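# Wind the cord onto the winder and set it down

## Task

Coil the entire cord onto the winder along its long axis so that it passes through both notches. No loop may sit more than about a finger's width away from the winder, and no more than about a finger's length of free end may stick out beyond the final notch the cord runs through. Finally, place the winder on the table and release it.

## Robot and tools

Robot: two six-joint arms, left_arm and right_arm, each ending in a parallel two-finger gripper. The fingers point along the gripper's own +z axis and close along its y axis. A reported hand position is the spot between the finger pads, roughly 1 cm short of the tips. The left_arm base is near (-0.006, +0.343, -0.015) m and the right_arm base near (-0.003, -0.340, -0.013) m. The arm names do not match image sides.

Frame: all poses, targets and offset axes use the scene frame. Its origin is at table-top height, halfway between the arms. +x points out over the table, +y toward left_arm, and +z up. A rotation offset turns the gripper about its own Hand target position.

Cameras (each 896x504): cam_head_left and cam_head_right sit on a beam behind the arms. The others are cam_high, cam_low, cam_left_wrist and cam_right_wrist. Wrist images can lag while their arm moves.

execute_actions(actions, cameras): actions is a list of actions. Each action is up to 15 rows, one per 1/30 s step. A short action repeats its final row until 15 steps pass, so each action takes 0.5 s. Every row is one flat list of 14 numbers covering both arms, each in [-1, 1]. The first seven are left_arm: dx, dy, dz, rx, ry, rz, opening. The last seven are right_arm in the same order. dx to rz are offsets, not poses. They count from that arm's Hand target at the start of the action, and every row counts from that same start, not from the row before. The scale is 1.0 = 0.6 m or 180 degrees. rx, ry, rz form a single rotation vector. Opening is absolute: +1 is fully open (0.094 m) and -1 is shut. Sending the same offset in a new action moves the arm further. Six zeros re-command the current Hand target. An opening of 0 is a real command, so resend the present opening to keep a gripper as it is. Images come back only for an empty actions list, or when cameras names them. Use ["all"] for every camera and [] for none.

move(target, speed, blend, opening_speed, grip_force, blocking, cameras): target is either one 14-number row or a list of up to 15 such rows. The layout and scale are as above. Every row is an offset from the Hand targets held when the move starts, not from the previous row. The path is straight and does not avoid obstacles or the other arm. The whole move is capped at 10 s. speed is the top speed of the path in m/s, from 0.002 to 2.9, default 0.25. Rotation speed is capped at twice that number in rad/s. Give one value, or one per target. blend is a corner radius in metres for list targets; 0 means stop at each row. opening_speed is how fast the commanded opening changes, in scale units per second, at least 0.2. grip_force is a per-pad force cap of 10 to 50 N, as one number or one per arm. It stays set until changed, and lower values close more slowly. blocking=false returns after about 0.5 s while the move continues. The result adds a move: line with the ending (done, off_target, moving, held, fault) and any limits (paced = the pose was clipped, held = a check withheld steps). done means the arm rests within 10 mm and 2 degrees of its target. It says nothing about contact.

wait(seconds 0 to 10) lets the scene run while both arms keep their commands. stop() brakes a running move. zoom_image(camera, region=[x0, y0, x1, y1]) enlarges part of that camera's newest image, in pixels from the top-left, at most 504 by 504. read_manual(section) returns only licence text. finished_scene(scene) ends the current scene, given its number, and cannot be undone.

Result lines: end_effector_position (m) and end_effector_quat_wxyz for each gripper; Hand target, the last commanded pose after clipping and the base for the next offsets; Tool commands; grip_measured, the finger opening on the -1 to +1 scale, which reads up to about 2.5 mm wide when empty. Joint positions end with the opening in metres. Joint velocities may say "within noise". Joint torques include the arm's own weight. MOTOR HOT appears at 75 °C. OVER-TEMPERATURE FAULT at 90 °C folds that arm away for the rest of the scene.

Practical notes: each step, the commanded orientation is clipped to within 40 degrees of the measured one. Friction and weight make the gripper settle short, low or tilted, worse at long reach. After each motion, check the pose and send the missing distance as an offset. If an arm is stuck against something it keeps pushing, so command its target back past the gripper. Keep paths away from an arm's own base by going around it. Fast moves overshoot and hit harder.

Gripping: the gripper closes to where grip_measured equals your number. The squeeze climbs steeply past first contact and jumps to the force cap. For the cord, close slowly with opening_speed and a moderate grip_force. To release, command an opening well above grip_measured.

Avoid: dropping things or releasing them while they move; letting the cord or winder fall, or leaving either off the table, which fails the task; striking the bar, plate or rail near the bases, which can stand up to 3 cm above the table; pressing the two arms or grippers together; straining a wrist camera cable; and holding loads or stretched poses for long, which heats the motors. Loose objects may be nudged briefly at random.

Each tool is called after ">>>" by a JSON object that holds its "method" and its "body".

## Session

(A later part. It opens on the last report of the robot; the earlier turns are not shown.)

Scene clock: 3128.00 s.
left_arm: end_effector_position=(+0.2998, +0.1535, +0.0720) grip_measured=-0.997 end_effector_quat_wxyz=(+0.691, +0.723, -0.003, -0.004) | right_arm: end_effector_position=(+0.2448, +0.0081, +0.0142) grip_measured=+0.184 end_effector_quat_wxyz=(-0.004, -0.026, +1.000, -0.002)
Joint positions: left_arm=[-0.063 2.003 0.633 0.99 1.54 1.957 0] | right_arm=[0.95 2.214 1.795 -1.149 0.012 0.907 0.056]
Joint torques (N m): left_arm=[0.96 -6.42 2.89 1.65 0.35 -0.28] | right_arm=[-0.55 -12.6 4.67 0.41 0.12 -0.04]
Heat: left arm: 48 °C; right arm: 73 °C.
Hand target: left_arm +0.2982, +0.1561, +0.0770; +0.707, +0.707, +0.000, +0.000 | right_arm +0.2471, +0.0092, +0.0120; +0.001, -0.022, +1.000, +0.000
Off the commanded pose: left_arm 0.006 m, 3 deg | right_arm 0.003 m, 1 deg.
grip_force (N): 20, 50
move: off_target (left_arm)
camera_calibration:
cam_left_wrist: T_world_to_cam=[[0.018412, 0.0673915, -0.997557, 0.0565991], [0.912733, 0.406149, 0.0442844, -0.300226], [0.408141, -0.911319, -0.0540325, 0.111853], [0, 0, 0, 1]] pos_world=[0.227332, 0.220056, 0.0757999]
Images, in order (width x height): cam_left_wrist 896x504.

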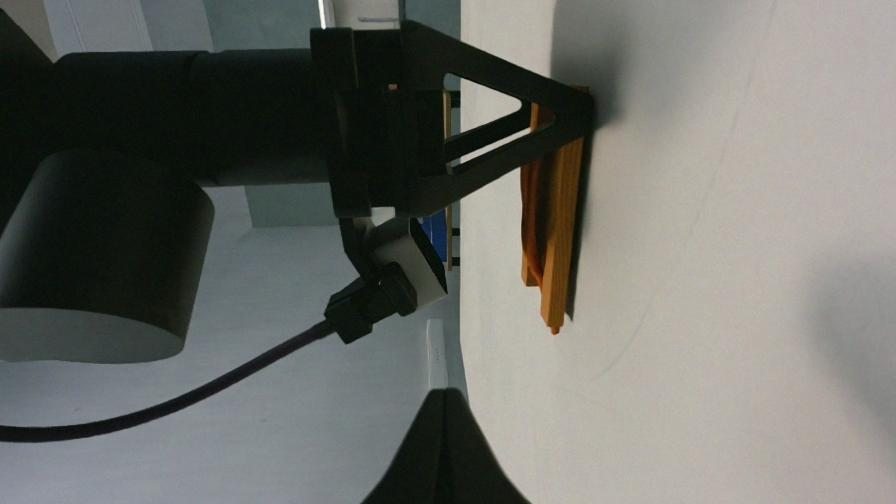

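>>> {"method": "move", "body": {"target": [[0,0,0,0,0,0,-1.0, 0,0,0.004,0,0,0,0.6],[0,0,0,0,0,0,-1.0, 0,0,0.1,0,0,0,0.6],[0,0,0,0,0,0,-1.0, 0,-0.25,0.2,0,0,0,0.6]], "speed": [0.05,0.07,0.2], "blend": [0,0.01,0], "opening_speed": 0.3, "cameras": ["cam_left_wrist","cam_low","cam_high"]}}

Scene clock: 3152.57 s.
left_arm: end_effector_position=(+0.2998, +0.1532, +0.0794) grip_measured=-0.997 end_effector_quat_wxyz=(+0.692, +0.721, -0.010, +0.004) | right_arm: end_effector_position=(+0.2505, -0.1371, +0.1212) grip_measured=+0.597 end_effector_quat_wxyz=(-0.008, -0.018, +1.000, -0.007)
Joint positions: left_arm=[-0.063 2.022 0.615 1.201 1.54 1.804 0] | right_arm=[0.679 1.771 1.59 -1.395 0.013 0.652 0.075]
Joint torques (N m): left_arm=[1.01 -4.79 2.55 1.69 0.17 -0.29] | right_arm=[-0.29 -12.31 4.85 0.19 -0.02 -0.21]
Heat: left arm: 47 °C; right arm: 73 °C.
Hand target: left_arm +0.2982, +0.1561, +0.0770; +0.707, +0.707, +0.000, +0.000 | right_arm +0.2471, -0.1408, +0.1320; +0.001, -0.022, +1.000, +0.000
Off the commanded pose: left_arm 0.004 m, 3 deg | right_arm 0.012 m, 1 deg.
grip_force (N): 20, 50
move: off_target (left_arm, right_arm)
camera_calibration:
cam_left_wrist: T_world_to_cam=[[0.0396744, 0.0621099, -0.99728, 0.0584048], [0.911373, 0.406945, 0.061601, -0.301598], [0.409664, -0.911339, -0.04046, 0.110449], [0, 0, 0, 1]] pos_world=[0.227305, 0.219762, 0.0812935]
Images, in order (width x height): cam_high 896x504, cam_low 896x504, cam_left_wrist 896x504.

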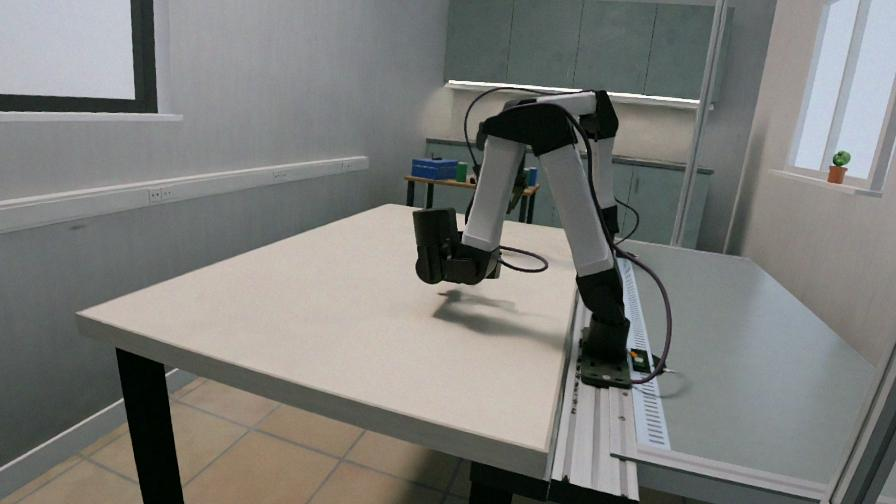

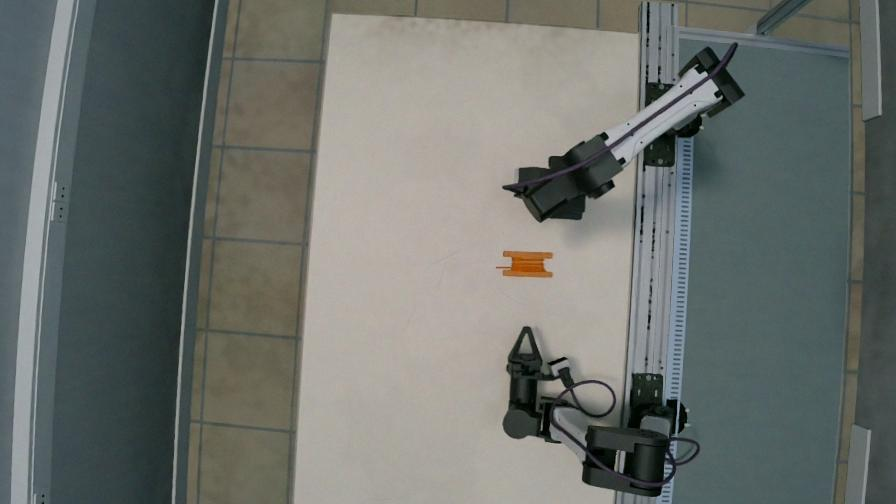

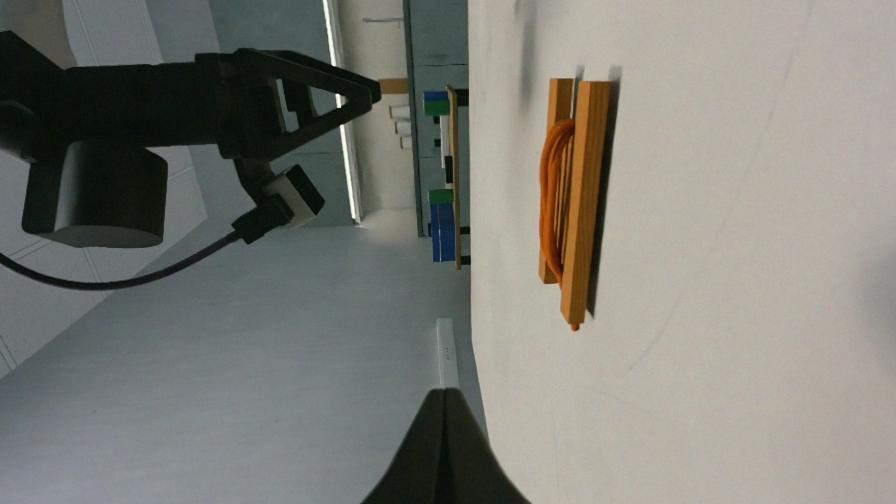

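>>> {"method": "zoom_image", "body": {"camera": "cam_left_wrist", "region": [500, 60, 660, 350]}}

>>> {"method": "zoom_image", "body": {"camera": "cam_low", "region": [480, 225, 580, 305]}}

Scaled by 1.738 from the camera's 896x504 image, which has a finer 1280x720 frame.

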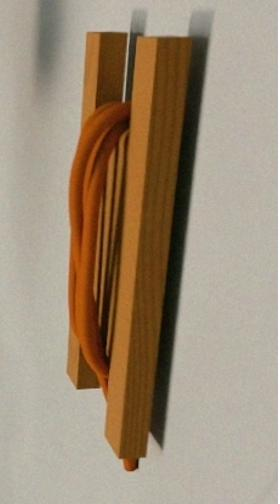

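Scaled by 5.040 from the camera's 896x504 image, which has a finer 1280x720 frame.

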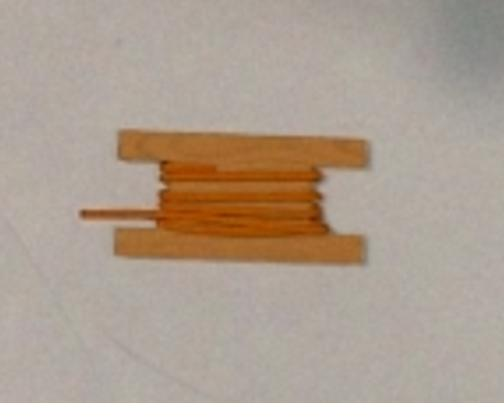

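>>> {"method": "wait", "body": {"seconds": 0.1, "cameras": ["cam_right_wrist","cam_left_wrist","cam_low"]}}

Scene clock: 3213.70 s.
left_arm: end_effector_position=(+0.2998, +0.1532, +0.0794) grip_measured=-0.997 end_effector_quat_wxyz=(+0.692, +0.721, -0.010, +0.004) | right_arm: end_effector_position=(+0.2505, -0.1371, +0.1212) grip_measured=+0.597 end_effector_quat_wxyz=(-0.008, -0.018, +1.000, -0.007)
Joint positions: left_arm=[-0.063 2.022 0.615 1.201 1.54 1.804 0] | right_arm=[0.679 1.771 1.59 -1.395 0.013 0.652 0.075]
Joint torques (N m): left_arm=[0.96 -4.77 2.56 1.69 0.17 -0.3] | right_arm=[-0.76 -12.36 4.62 0.11 0.01 -0.18]
Heat: left arm: 42 °C; right arm: 71 °C.
Hand target: left_arm +0.2982, +0.1561, +0.0769; +0.707, +0.707, +0.000, +0.000 | right_arm +0.2471, -0.1408, +0.1320; +0.001, -0.022, +1.000, +0.000
Tool commands: left_gripper/opening=-1.0 right_gripper/opening=+0.6
Off the commanded pose: left_arm 0.004 m, 3 deg | right_arm 0.012 m, 1 deg.
grip_force (N): 20, 50
wait: 0.10 s; at rest from the start
camera_calibration:
cam_left_wrist: T_world_to_cam=[[0.0400291, 0.0620505, -0.99727, 0.0583363], [0.911356, 0.406939, 0.0619005, -0.301617], [0.409669, -0.911345, -0.0402607, 0.110433], [0, 0, 0, 1]] pos_world=[0.227304, 0.219762, 0.0812934]
cam_right_wrist: T_world_to_cam=[[0.0526601, -0.998472, 0.0167305, -0.152795], [-0.890042, -0.0393312, 0.454178, 0.200077], [-0.452826, -0.0388079, -0.890754, 0.305403], [0, 0, 0, 1]] pos_world=[0.324418, -0.13284, 0.183725]
Images, in order (width x height): cam_low 896x504, cam_left_wrist 896x504, cam_right_wrist 896x504.

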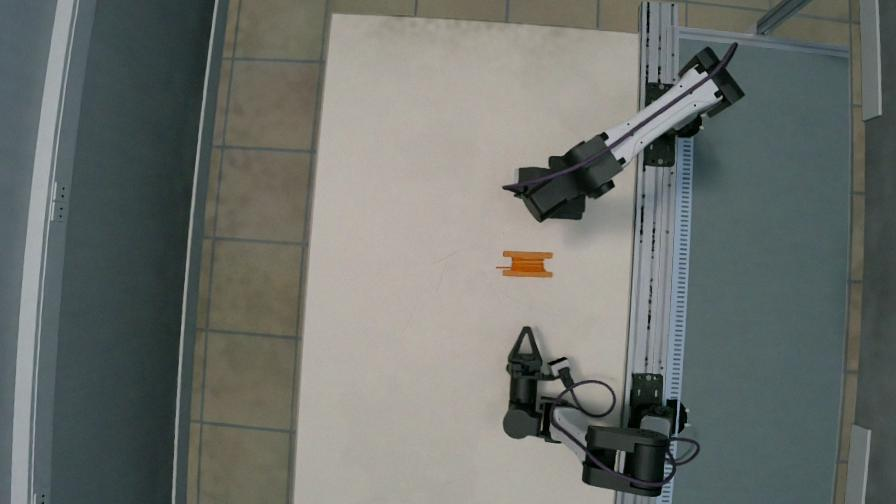

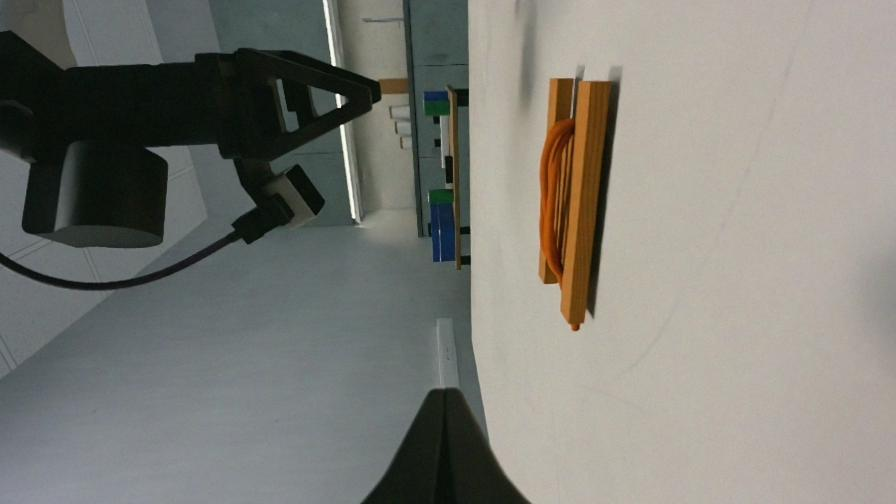

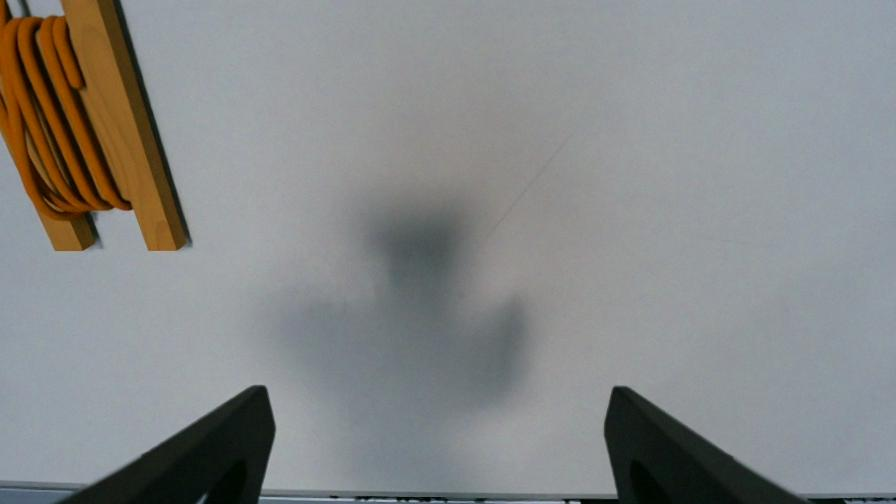

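>>> {"method": "finished_scene", "body": {"scene": 1}}

The scene is finished: the task was done.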